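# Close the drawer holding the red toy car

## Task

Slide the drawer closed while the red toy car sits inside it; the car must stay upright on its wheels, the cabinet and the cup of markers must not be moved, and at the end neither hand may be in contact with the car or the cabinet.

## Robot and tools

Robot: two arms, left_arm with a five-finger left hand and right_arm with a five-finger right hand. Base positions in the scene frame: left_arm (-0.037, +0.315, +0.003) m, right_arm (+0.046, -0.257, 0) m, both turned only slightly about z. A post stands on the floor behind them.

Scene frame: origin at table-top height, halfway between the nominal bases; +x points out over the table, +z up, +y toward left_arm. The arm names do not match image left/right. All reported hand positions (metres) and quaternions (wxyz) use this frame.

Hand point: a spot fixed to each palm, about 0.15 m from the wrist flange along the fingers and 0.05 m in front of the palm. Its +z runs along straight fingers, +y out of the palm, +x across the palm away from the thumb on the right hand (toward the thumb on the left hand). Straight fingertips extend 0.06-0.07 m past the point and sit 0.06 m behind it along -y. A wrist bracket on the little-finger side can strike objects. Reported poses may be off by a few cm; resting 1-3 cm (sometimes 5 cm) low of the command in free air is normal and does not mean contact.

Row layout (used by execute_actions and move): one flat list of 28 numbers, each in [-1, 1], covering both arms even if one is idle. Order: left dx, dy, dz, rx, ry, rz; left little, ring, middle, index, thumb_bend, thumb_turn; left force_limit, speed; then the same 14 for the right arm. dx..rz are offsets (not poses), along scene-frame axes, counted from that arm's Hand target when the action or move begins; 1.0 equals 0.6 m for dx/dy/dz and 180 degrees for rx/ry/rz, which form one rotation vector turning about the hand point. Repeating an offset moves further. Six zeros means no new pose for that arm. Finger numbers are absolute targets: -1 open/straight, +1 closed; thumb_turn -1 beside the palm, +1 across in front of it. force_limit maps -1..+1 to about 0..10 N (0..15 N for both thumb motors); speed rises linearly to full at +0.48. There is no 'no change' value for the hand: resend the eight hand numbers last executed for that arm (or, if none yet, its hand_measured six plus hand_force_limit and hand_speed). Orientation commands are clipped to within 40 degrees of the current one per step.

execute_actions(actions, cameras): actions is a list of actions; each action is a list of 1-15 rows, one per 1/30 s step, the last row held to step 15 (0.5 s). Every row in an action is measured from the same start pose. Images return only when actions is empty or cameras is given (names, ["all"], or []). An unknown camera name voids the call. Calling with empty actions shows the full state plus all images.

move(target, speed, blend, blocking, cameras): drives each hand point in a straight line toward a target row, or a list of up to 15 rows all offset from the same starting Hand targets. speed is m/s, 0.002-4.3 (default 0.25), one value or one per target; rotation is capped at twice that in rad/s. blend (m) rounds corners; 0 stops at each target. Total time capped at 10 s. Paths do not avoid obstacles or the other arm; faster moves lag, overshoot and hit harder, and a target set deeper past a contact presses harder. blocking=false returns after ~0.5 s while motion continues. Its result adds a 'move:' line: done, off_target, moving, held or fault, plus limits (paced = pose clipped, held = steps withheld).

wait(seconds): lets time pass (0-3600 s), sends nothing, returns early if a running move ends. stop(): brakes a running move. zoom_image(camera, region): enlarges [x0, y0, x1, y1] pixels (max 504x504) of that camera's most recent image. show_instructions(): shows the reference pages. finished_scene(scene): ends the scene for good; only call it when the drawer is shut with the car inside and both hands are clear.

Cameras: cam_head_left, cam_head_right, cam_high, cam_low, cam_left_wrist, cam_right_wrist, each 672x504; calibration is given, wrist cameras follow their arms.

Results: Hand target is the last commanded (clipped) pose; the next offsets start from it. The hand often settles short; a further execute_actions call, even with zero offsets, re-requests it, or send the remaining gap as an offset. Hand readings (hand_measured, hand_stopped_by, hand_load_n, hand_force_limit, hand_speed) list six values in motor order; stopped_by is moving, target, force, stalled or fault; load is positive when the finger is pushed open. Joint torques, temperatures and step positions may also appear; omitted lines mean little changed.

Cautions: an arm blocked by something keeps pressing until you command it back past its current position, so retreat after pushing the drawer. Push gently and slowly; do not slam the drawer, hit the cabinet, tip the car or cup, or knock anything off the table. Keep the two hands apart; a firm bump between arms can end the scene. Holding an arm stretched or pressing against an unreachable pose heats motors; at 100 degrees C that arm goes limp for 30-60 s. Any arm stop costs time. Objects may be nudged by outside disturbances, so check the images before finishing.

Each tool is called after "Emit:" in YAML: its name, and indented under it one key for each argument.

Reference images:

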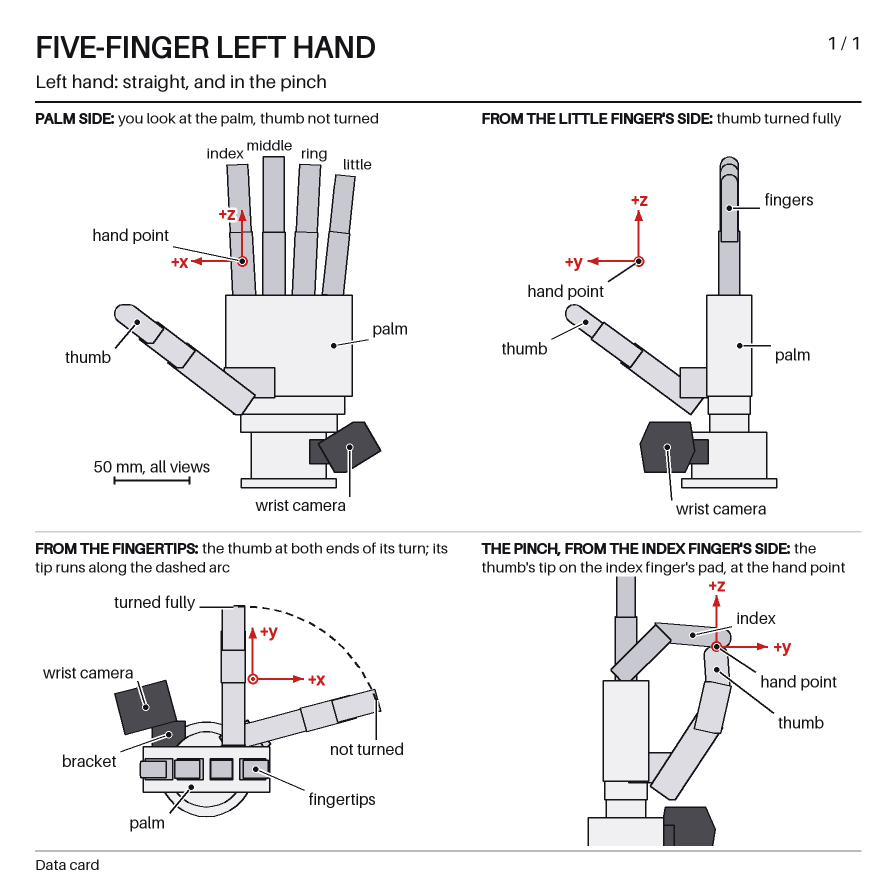

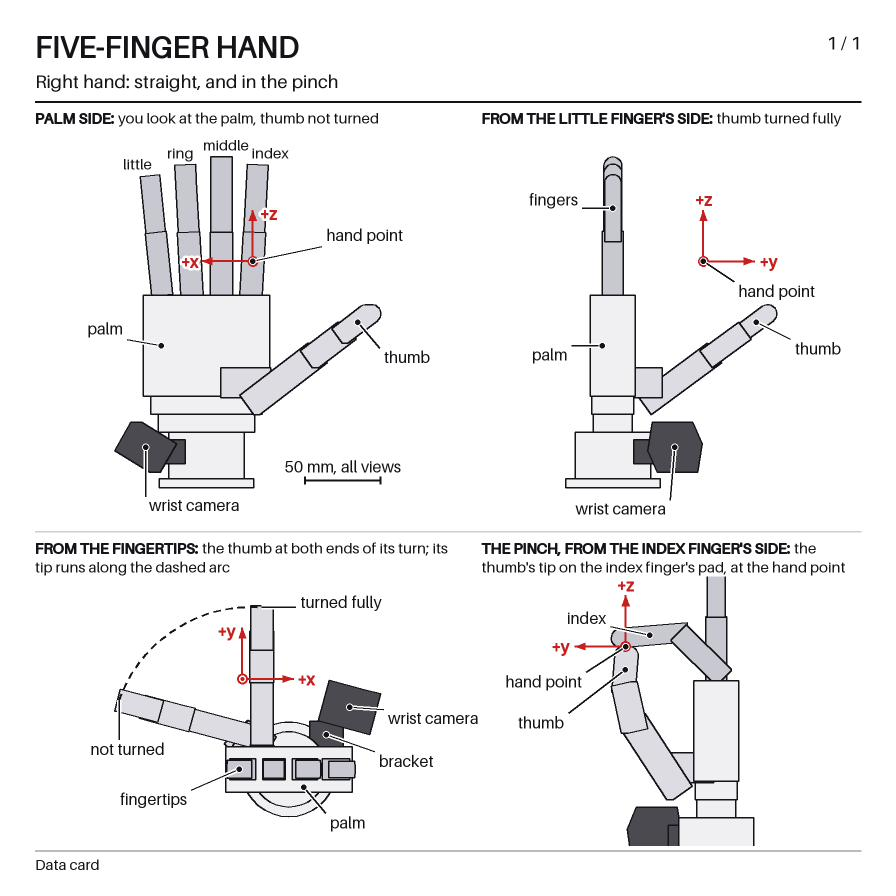

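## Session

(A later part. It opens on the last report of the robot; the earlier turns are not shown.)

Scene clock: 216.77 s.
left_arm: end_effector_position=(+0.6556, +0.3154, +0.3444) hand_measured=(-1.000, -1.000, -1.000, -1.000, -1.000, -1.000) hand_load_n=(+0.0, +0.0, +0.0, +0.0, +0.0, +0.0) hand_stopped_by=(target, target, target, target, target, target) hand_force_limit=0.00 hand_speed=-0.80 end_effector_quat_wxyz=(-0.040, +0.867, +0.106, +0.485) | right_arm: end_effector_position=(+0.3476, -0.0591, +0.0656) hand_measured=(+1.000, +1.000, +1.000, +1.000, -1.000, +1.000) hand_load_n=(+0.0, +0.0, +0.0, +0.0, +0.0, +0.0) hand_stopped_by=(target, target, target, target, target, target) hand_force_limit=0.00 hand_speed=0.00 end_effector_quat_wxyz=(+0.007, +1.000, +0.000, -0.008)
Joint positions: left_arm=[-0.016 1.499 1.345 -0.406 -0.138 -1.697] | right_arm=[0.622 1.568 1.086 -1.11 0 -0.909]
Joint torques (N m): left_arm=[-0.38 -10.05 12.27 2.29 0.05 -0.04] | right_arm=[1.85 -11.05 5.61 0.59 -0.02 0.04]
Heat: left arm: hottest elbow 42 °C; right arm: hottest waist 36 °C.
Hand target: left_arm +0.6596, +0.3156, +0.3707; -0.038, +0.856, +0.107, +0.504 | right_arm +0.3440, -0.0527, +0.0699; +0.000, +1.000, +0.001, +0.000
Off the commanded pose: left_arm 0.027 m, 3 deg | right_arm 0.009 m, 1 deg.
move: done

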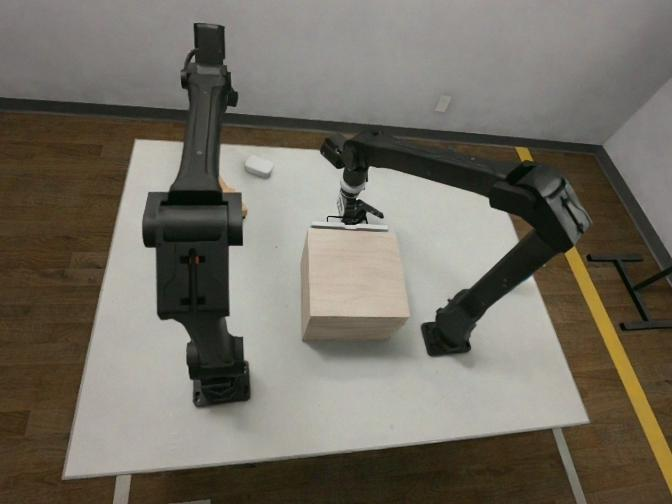

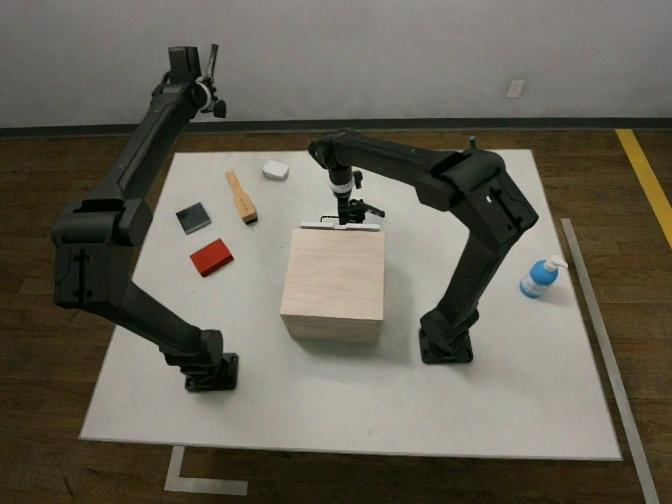

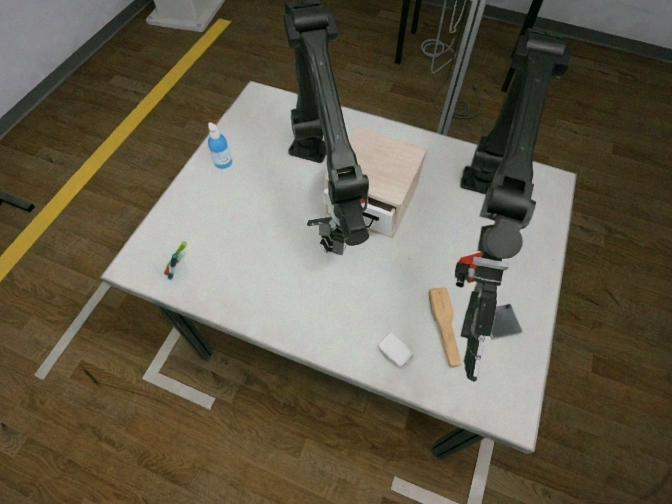

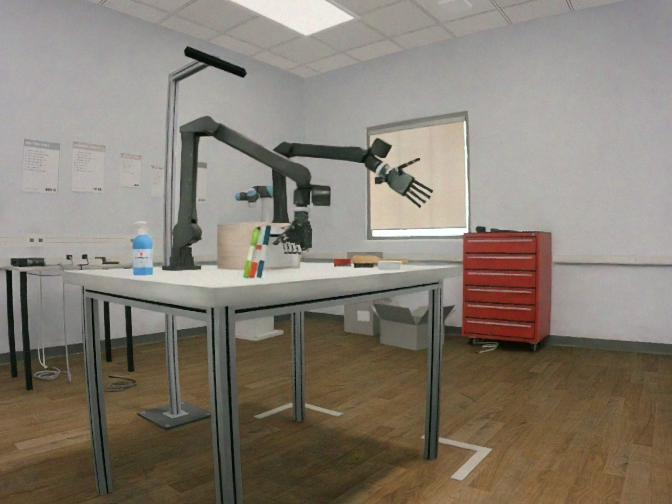

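Emit:
move:
  target: [0,0,0,0,0,0,-1,-1,-1,-1,-1,-1,0,-0.8,-0.025,0,0,0,0,0,1,1,1,1,-1,1,0,0]
  speed: 0.04
  cameras: ["cam_head_left","cam_head_right","cam_high","cam_low"]

Emit:
zoom_image:
  camera: "cam_head_right"
  region: [270, 150, 420, 300]

Emit:
zoom_image:
  camera: "cam_high"
  region: [270, 110, 450, 290]

Scene clock: 227.07 s.
left_arm: end_effector_position=(+0.6556, +0.3154, +0.3444) hand_measured=(-1.000, -1.000, -1.000, -1.000, -1.000, -1.000) hand_load_n=(+0.0, +0.0, +0.0, -0.5, +0.0, +0.0) hand_stopped_by=(target, target, target, target, target, target) hand_force_limit=0.00 hand_speed=-0.80 end_effector_quat_wxyz=(-0.040, +0.867, +0.106, +0.485) | right_arm: end_effector_position=(+0.3327, -0.0589, +0.0658) hand_measured=(+1.000, +1.000, +1.000, +1.000, -1.000, +1.000) hand_load_n=(+0.0, +0.0, +0.0, +0.0, +0.0, +0.0) hand_stopped_by=(target, target, target, target, target, target) hand_force_limit=0.00 hand_speed=0.00 end_effector_quat_wxyz=(+0.007, +1.000, +0.000, -0.008)
Joint positions: left_arm=[-0.016 1.499 1.345 -0.406 -0.138 -1.697] | right_arm=[0.645 1.54 1.053 -1.106 0 -0.886]
Joint torques (N m): left_arm=[-0.44 -9.99 12.27 2.29 0.05 -0.05] | right_arm=[2.02 -10.75 5.55 0.66 -0.01 0.05]
Heat: left arm: hottest elbow 42 °C; right arm: hottest waist 36 °C.
Hand target: left_arm +0.6596, +0.3156, +0.3707; -0.038, +0.856, +0.107, +0.504 | right_arm +0.3290, -0.0528, +0.0700; +0.000, +1.000, +0.001, +0.000
Off the commanded pose: left_arm 0.027 m, 3 deg | right_arm 0.008 m, 1 deg.
move: done

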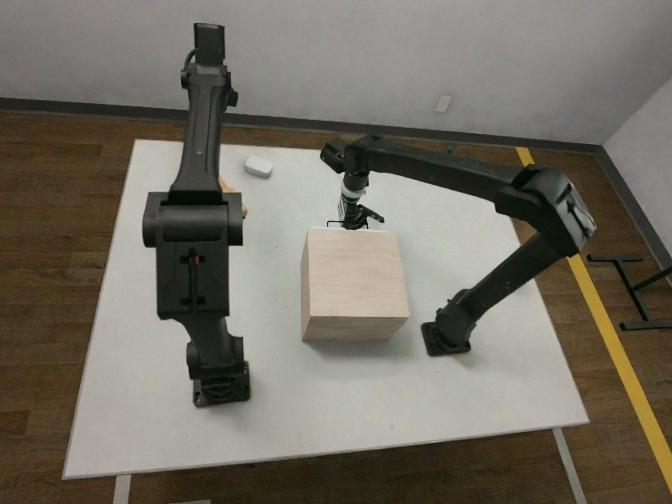

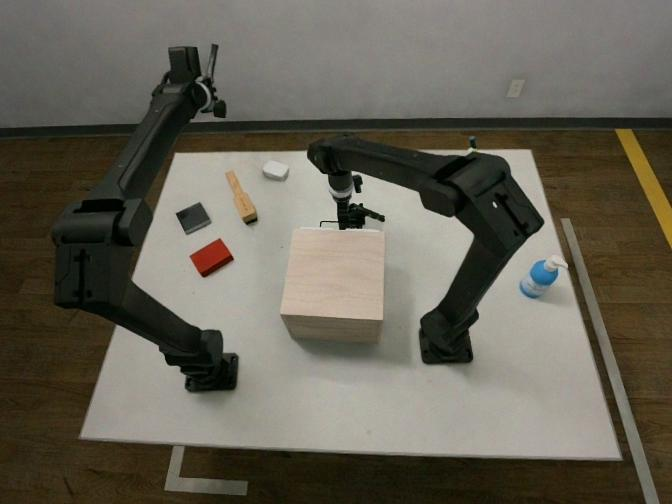

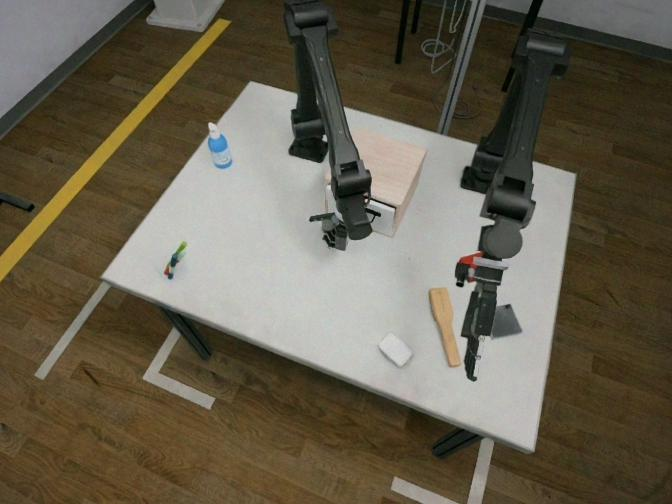

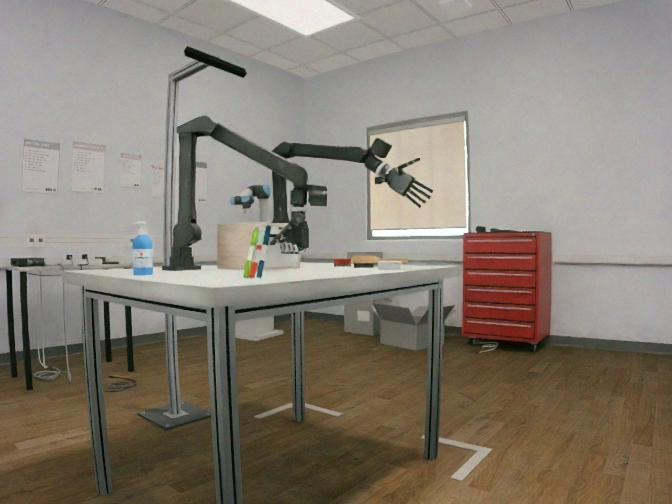

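Scaled by 3.360 from the camera's image (finer frame: 960x720).

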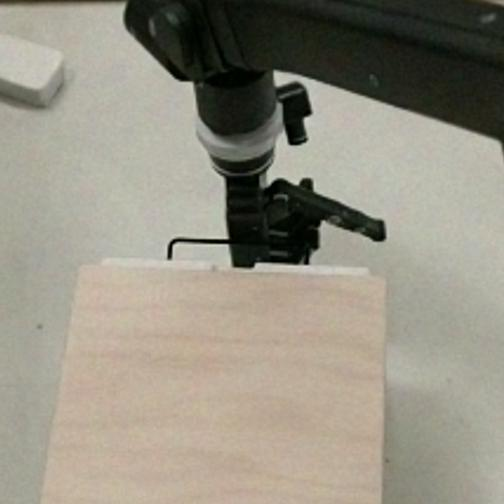

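Scaled by 2.800 from the camera's image (finer frame: 960x720).

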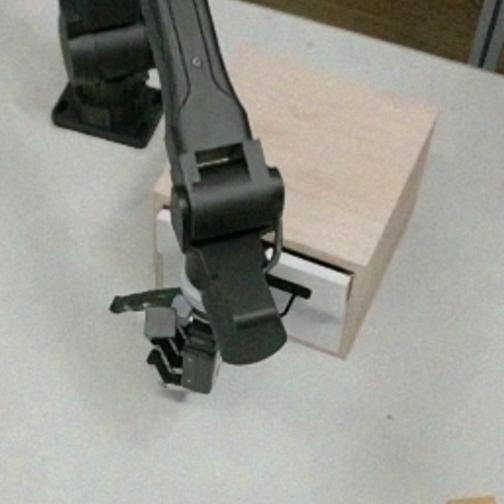

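Emit:
move:
  target: [0,0,0,0,0,0,-1,-1,-1,-1,-1,-1,0,-0.8,-0.0167,0,0,0,0,0,1,1,1,1,-1,1,0,0]
  speed: 0.03
  cameras: ["cam_head_left","cam_head_right","cam_high","cam_low"]

Emit:
zoom_image:
  camera: "cam_head_right"
  region: [270, 150, 420, 300]

Emit:
zoom_image:
  camera: "cam_high"
  region: [300, 150, 420, 250]

Scene clock: 244.17 s.
left_arm: end_effector_position=(+0.6556, +0.3154, +0.3444) hand_measured=(-1.000, -1.000, -1.000, -1.000, -1.000, -1.000) hand_load_n=(+0.0, +0.0, +0.0, +0.0, -0.5, +0.0) hand_stopped_by=(target, target, target, target, target, target) hand_force_limit=0.00 hand_speed=-0.80 end_effector_quat_wxyz=(-0.040, +0.867, +0.106, +0.485) | right_arm: end_effector_position=(+0.3228, -0.0590, +0.0658) hand_measured=(+1.000, +1.000, +1.000, +1.000, -1.000, +1.000) hand_load_n=(+0.0, +0.5, +0.0, +0.0, +0.0, +0.0) hand_stopped_by=(target, target, target, target, target, target) hand_force_limit=0.00 hand_speed=0.00 end_effector_quat_wxyz=(+0.007, +1.000, -0.001, -0.008)
Joint positions: left_arm=[-0.016 1.499 1.345 -0.406 -0.138 -1.697] | right_arm=[0.661 1.522 1.032 -1.103 0 -0.87]
Joint torques (N m): left_arm=[-0.38 -9.93 12.29 2.32 0.05 -0.04] | right_arm=[2.08 -10.4 5.55 0.66 -0.02 0.04]
Heat: left arm: hottest elbow 43 °C; right arm: hottest waist 36 °C.
Hand target: left_arm +0.6596, +0.3156, +0.3707; -0.038, +0.856, +0.107, +0.504 | right_arm +0.3190, -0.0528, +0.0699; +0.000, +1.000, +0.001, +0.000
Off the commanded pose: left_arm 0.027 m, 3 deg | right_arm 0.008 m, 1 deg.
move: done

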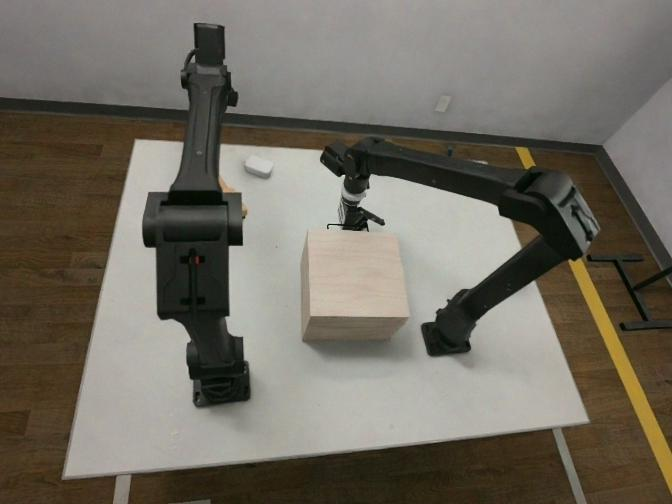

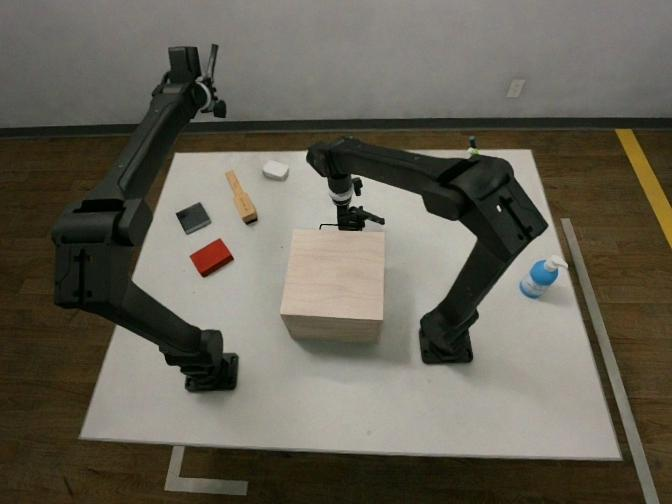

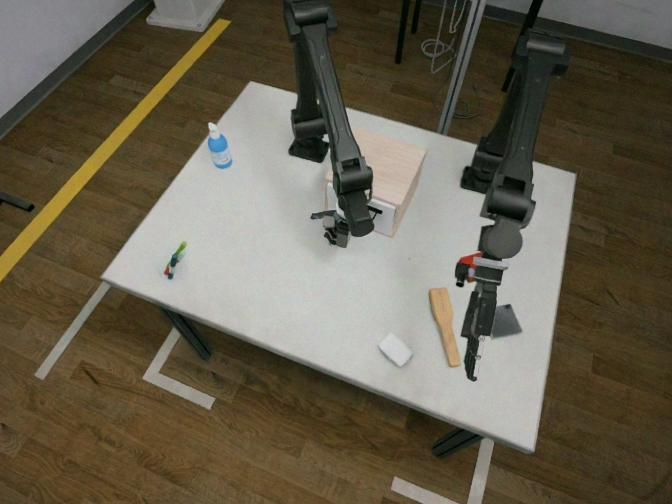

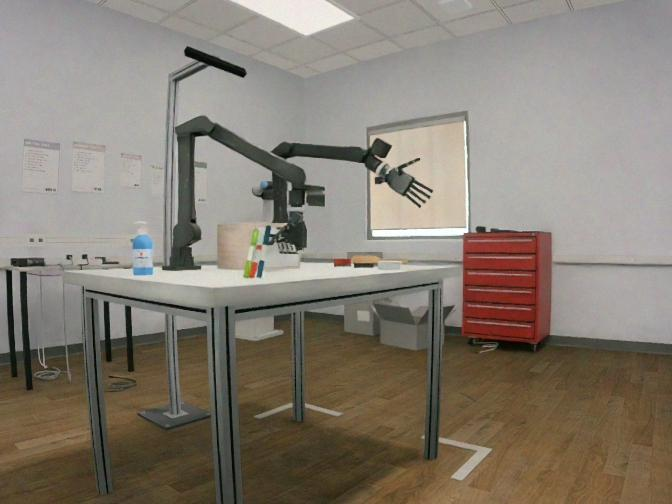

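Scaled by 3.360 from the camera's image (finer frame: 960x720).

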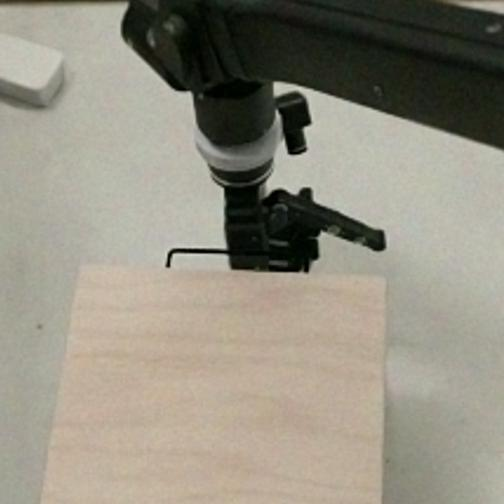

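Scaled by 4.200 from the camera's image (finer frame: 960x720).

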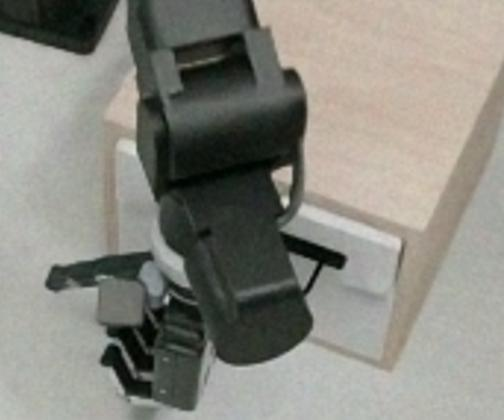

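Emit:
move:
  target: [0,0,0,0,0,0,-1,-1,-1,-1,-1,-1,0,-0.8,-0.0117,0,0,0,0,0,1,1,1,1,-1,1,0,0]
  speed: 0.03
  cameras: ["cam_head_right","cam_high"]

Emit:
zoom_image:
  camera: "cam_head_right"
  region: [270, 150, 420, 300]

Emit:
zoom_image:
  camera: "cam_high"
  region: [300, 150, 420, 250]

Scene clock: 252.00 s.
left_arm: end_effector_position=(+0.6556, +0.3154, +0.3444) hand_measured=(-1.000, -1.000, -1.000, -1.000, -1.000, -1.000) hand_load_n=(+0.0, +0.0, +0.0, +0.0, +0.0, +0.0) hand_stopped_by=(target, target, target, target, target, target) hand_force_limit=0.00 hand_speed=-0.80 end_effector_quat_wxyz=(-0.040, +0.867, +0.106, +0.485) | right_arm: end_effector_position=(+0.3159, -0.0586, +0.0659) hand_measured=(+1.000, +1.000, +1.000, +1.000, -1.000, +1.000) hand_load_n=(+0.0, +0.0, +0.0, +0.0, +0.0, +0.0) hand_stopped_by=(target, target, target, target, target, target) hand_force_limit=0.00 hand_speed=0.00 end_effector_quat_wxyz=(+0.007, +1.000, -0.001, -0.008)
Joint positions: left_arm=[-0.016 1.499 1.345 -0.406 -0.138 -1.697] | right_arm=[0.672 1.508 1.017 -1.101 0 -0.858]
Joint torques (N m): left_arm=[-0.32 -9.99 12.26 2.32 0.05 -0.05] | right_arm=[2.02 -10.11 5.59 0.61 -0.03 0.07]
Heat: left arm: hottest elbow 43 °C; right arm: hottest waist 36 °C.
Hand target: left_arm +0.6596, +0.3156, +0.3707; -0.038, +0.856, +0.107, +0.504 | right_arm +0.3119, -0.0527, +0.0699; +0.000, +1.000, +0.001, +0.000
Off the commanded pose: left_arm 0.027 m, 3 deg | right_arm 0.008 m, 1 deg.
move: done

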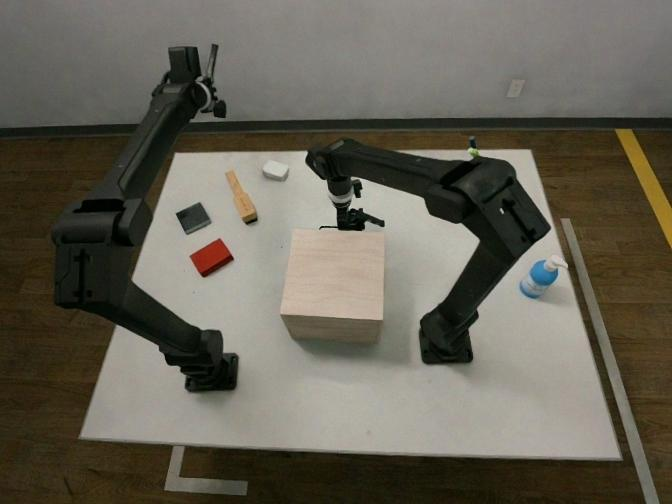

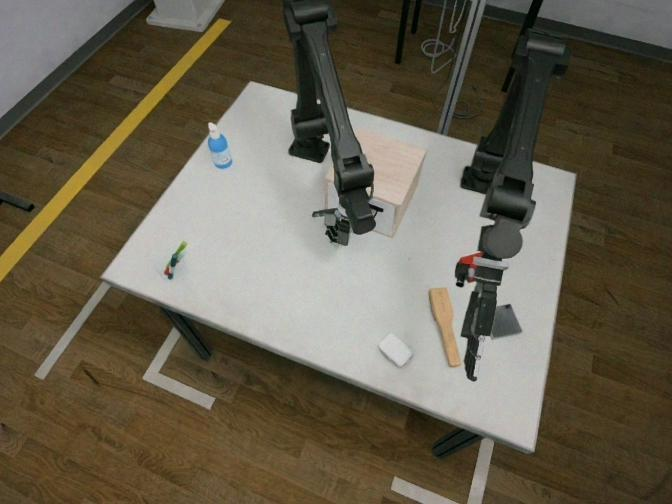

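Scaled by 3.360 from the camera's image (finer frame: 960x720).

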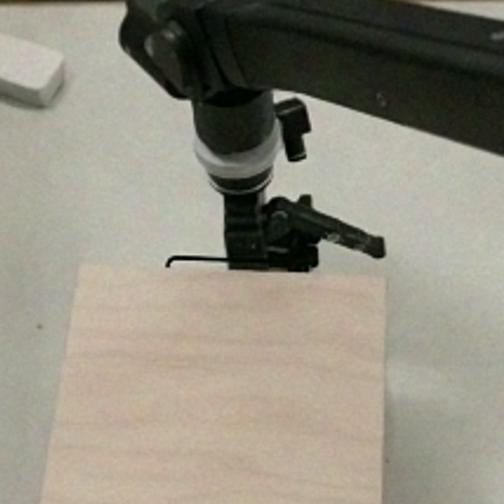

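Scaled by 4.200 from the camera's image (finer frame: 960x720).

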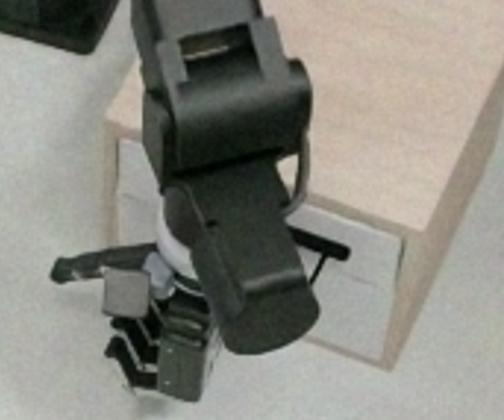

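Emit:
move:
  target: [0,0,0,0,0,0,-1,-1,-1,-1,-1,-1,0,-0.8,-0.0092,0,0,0,0,0,1,1,1,1,-1,1,0,0]
  speed: 0.03
  cameras: ["cam_head_right","cam_high"]

Emit:
zoom_image:
  camera: "cam_head_right"
  region: [270, 150, 420, 300]

Emit:
zoom_image:
  camera: "cam_high"
  region: [300, 150, 420, 250]

Scene clock: 260.00 s.
left_arm: end_effector_position=(+0.6556, +0.3154, +0.3444) hand_measured=(-1.000, -1.000, -1.000, -1.000, -1.000, -1.000) hand_load_n=(+0.0, +0.0, +0.0, +0.0, +0.0, +0.0) hand_stopped_by=(target, target, target, target, target, target) hand_force_limit=0.00 hand_speed=-0.80 end_effector_quat_wxyz=(-0.040, +0.867, +0.106, +0.485) | right_arm: end_effector_position=(+0.3143, -0.0588, +0.0660) hand_measured=(+1.000, +1.000, +1.000, +1.000, -1.000, +1.000) hand_load_n=(+0.0, +0.0, +0.5, +0.0, +0.0, +0.0) hand_stopped_by=(target, target, target, target, target, target) hand_force_limit=0.00 hand_speed=0.00 end_effector_quat_wxyz=(+0.006, +1.000, -0.006, -0.004)
Joint positions: left_arm=[-0.016 1.499 1.345 -0.406 -0.138 -1.697] | right_arm=[0.674 1.501 1.01 -1.095 0.003 -0.846]
Joint torques (N m): left_arm=[-0.5 -9.93 12.27 2.3 0.06 -0.05] | right_arm=[2.49 -10.17 5.26 0.4 -0.1 0]
Heat: left arm: hottest elbow 43 °C; right arm: hottest waist 36 °C.
Hand target: left_arm +0.6596, +0.3156, +0.3707; -0.038, +0.856, +0.107, +0.504 | right_arm +0.3064, -0.0528, +0.0699; +0.000, +1.000, +0.001, +0.000
Off the commanded pose: left_arm 0.027 m, 3 deg | right_arm 0.011 m, 1 deg.
move: off_target (right_arm)

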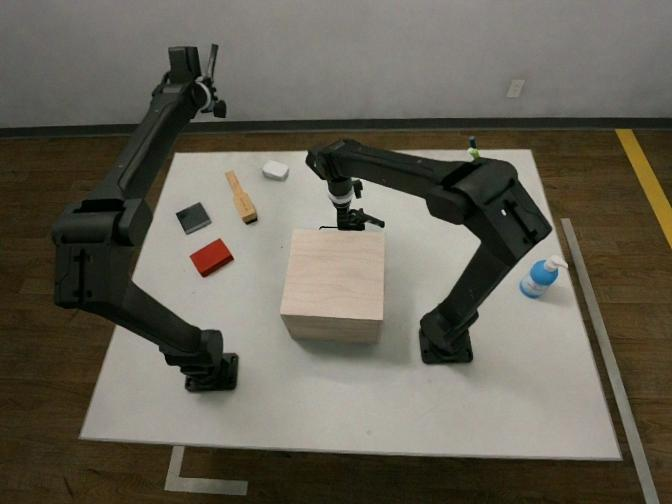

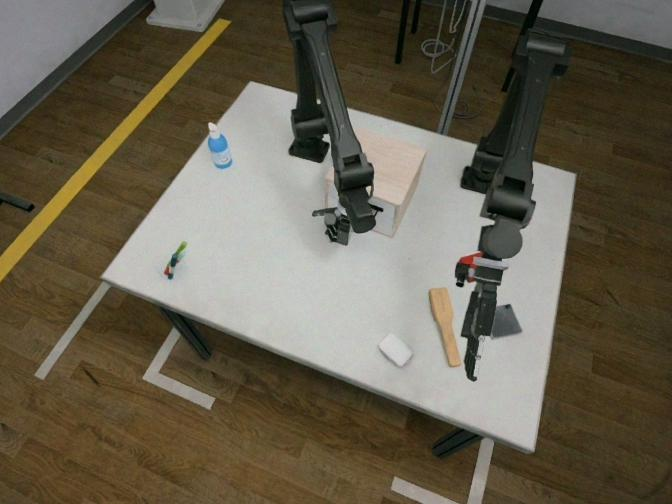

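Scaled by 3.360 from the camera's image (finer frame: 960x720).

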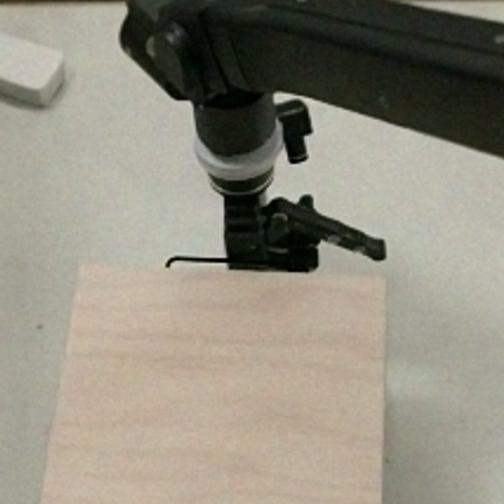

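Scaled by 4.200 from the camera's image (finer frame: 960x720).

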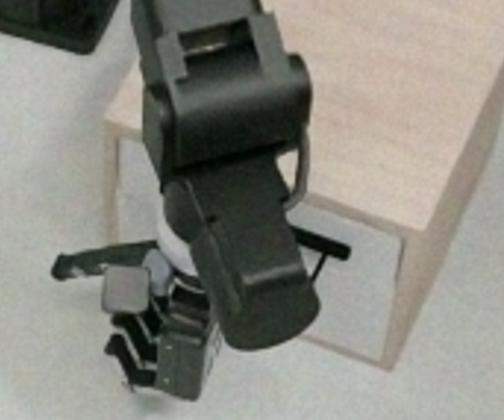

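Emit:
move:
  target: [0,0,0,0,0,0,-1,-1,-1,-1,-1,-1,0,-0.8,0.23,0,0.02,0,0,0,1,1,1,1,-1,1,0,0]
  speed: 0.12
  cameras: ["all"]

Emit:
zoom_image:
  camera: "cam_head_right"
  region: [270, 150, 420, 300]

Emit:
zoom_image:
  camera: "cam_high"
  region: [300, 150, 420, 250]

Emit:
zoom_image:
  camera: "cam_low"
  region: [200, 150, 380, 285]

Scene clock: 276.97 s.
left_arm: end_effector_position=(+0.6556, +0.3154, +0.3444) hand_measured=(-1.000, -1.000, -1.000, -1.000, -1.000, -1.000) hand_load_n=(+0.0, +0.0, +0.0, +0.0, -0.5, +0.0) hand_stopped_by=(target, target, target, target, target, target) hand_force_limit=0.00 hand_speed=-0.80 end_effector_quat_wxyz=(-0.040, +0.867, +0.106, +0.485) | right_arm: end_effector_position=(+0.4300, -0.0565, +0.0732) hand_measured=(+1.000, +1.000, +1.000, +1.000, -1.000, +1.000) hand_load_n=(+0.0, +0.0, +0.0, +0.0, +0.0, +0.0) hand_stopped_by=(target, target, target, target, target, target) hand_force_limit=0.00 hand_speed=0.00 end_effector_quat_wxyz=(+0.006, +1.000, -0.002, -0.008)
Joint positions: left_arm=[-0.016 1.499 1.345 -0.406 -0.138 -1.697] | right_arm=[0.524 1.724 1.308 -1.175 0.002 -1.004]
Joint torques (N m): left_arm=[-0.44 -9.93 12.26 2.29 0.05 -0.04] | right_arm=[0.09 -11.4 9.06 -0.31 -0.02 -0.21]
Heat: left arm: hottest elbow 43 °C; right arm: hottest waist 36 °C.
Hand target: left_arm +0.6596, +0.3156, +0.3707; -0.038, +0.856, +0.107, +0.504 | right_arm +0.4444, -0.0528, +0.0819; +0.000, +1.000, +0.001, +0.000
Off the commanded pose: left_arm 0.027 m, 3 deg | right_arm 0.017 m, 1 deg.
move: off_target (right_arm)
cam_right_wrist: T_world_to_cam=[[0.33465, -0.94215, 0.01887, -0.20054], [-0.77038, -0.262, 0.58126, 0.26714], [-0.5427, -0.20905, -0.8135, 0.39673]] pos_world=[0.48822, -0.03601, 0.17124]

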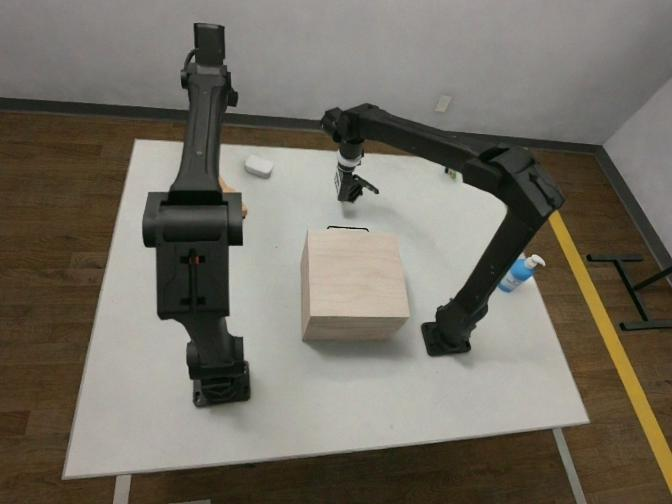

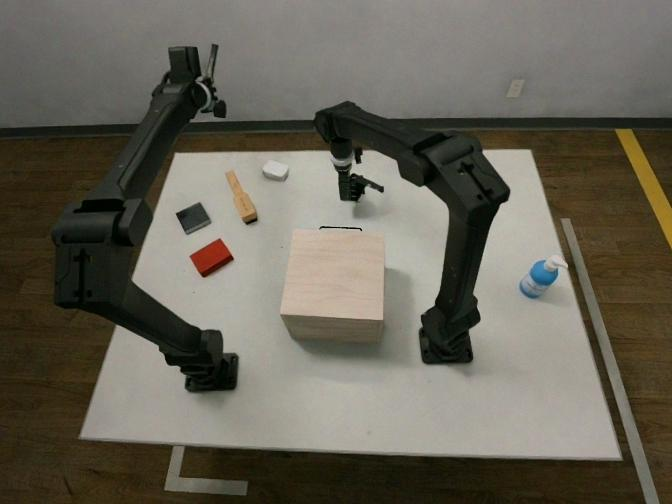

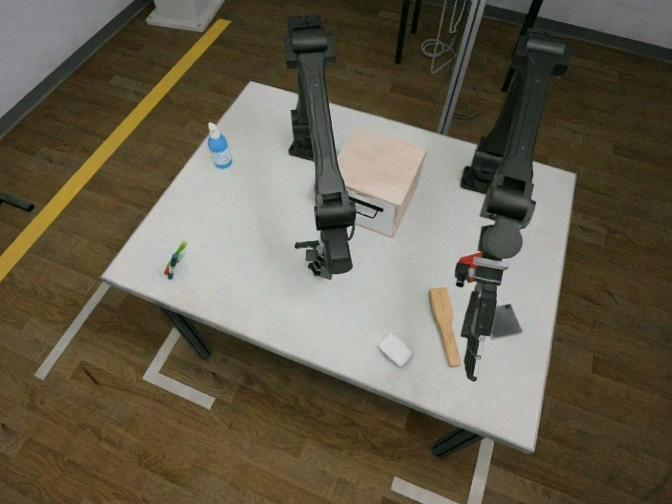

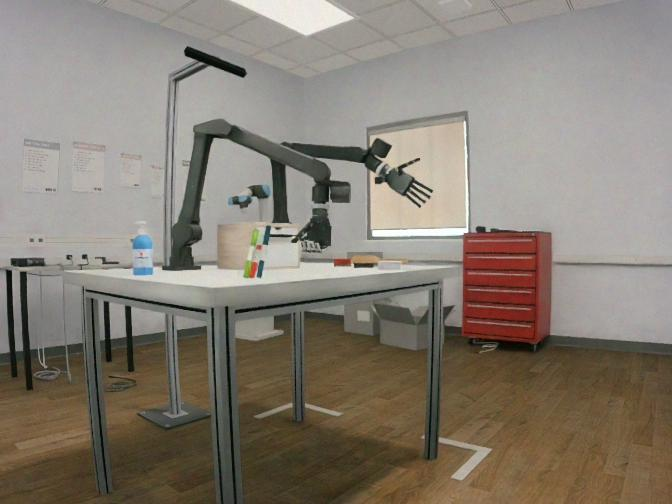

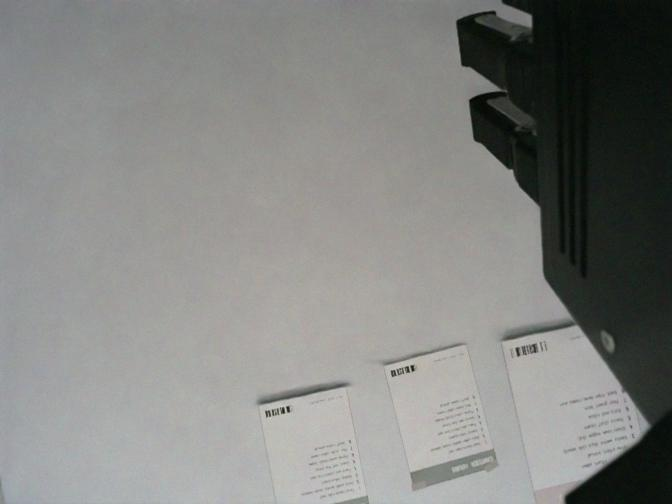

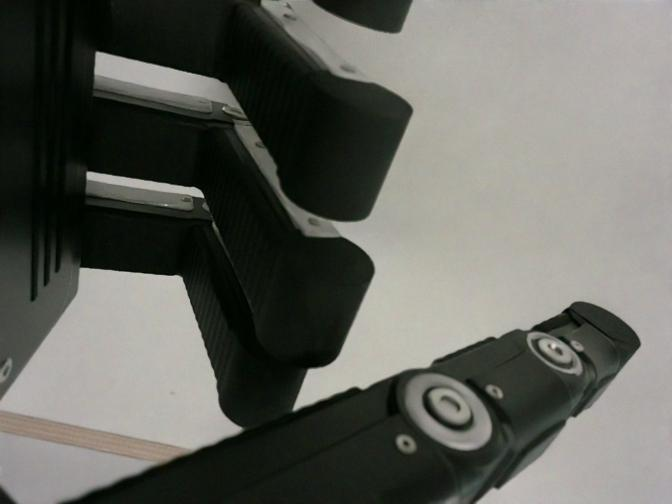

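Scaled by 3.360 from the camera's image (finer frame: 960x720).

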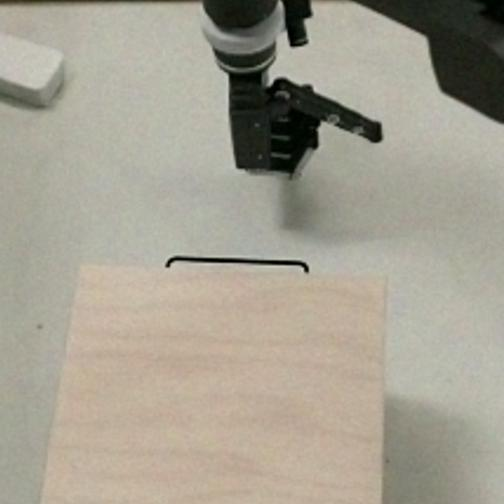

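Scaled by 4.200 from the camera's image (finer frame: 960x720).

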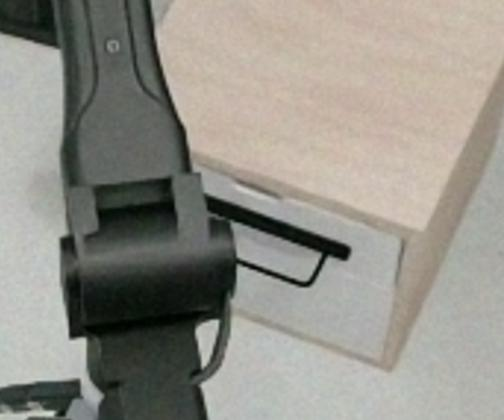

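Scaled by 2.800 from the camera's image (finer frame: 960x720).

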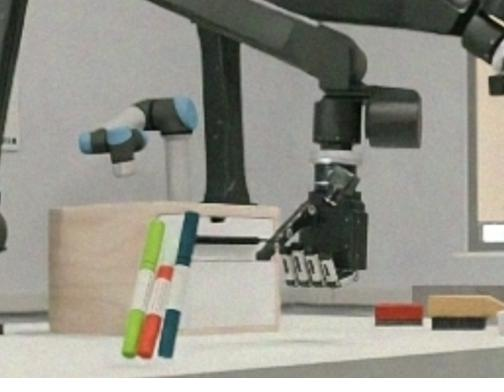

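Emit:
finished_scene:

The scene is finished: the task was done.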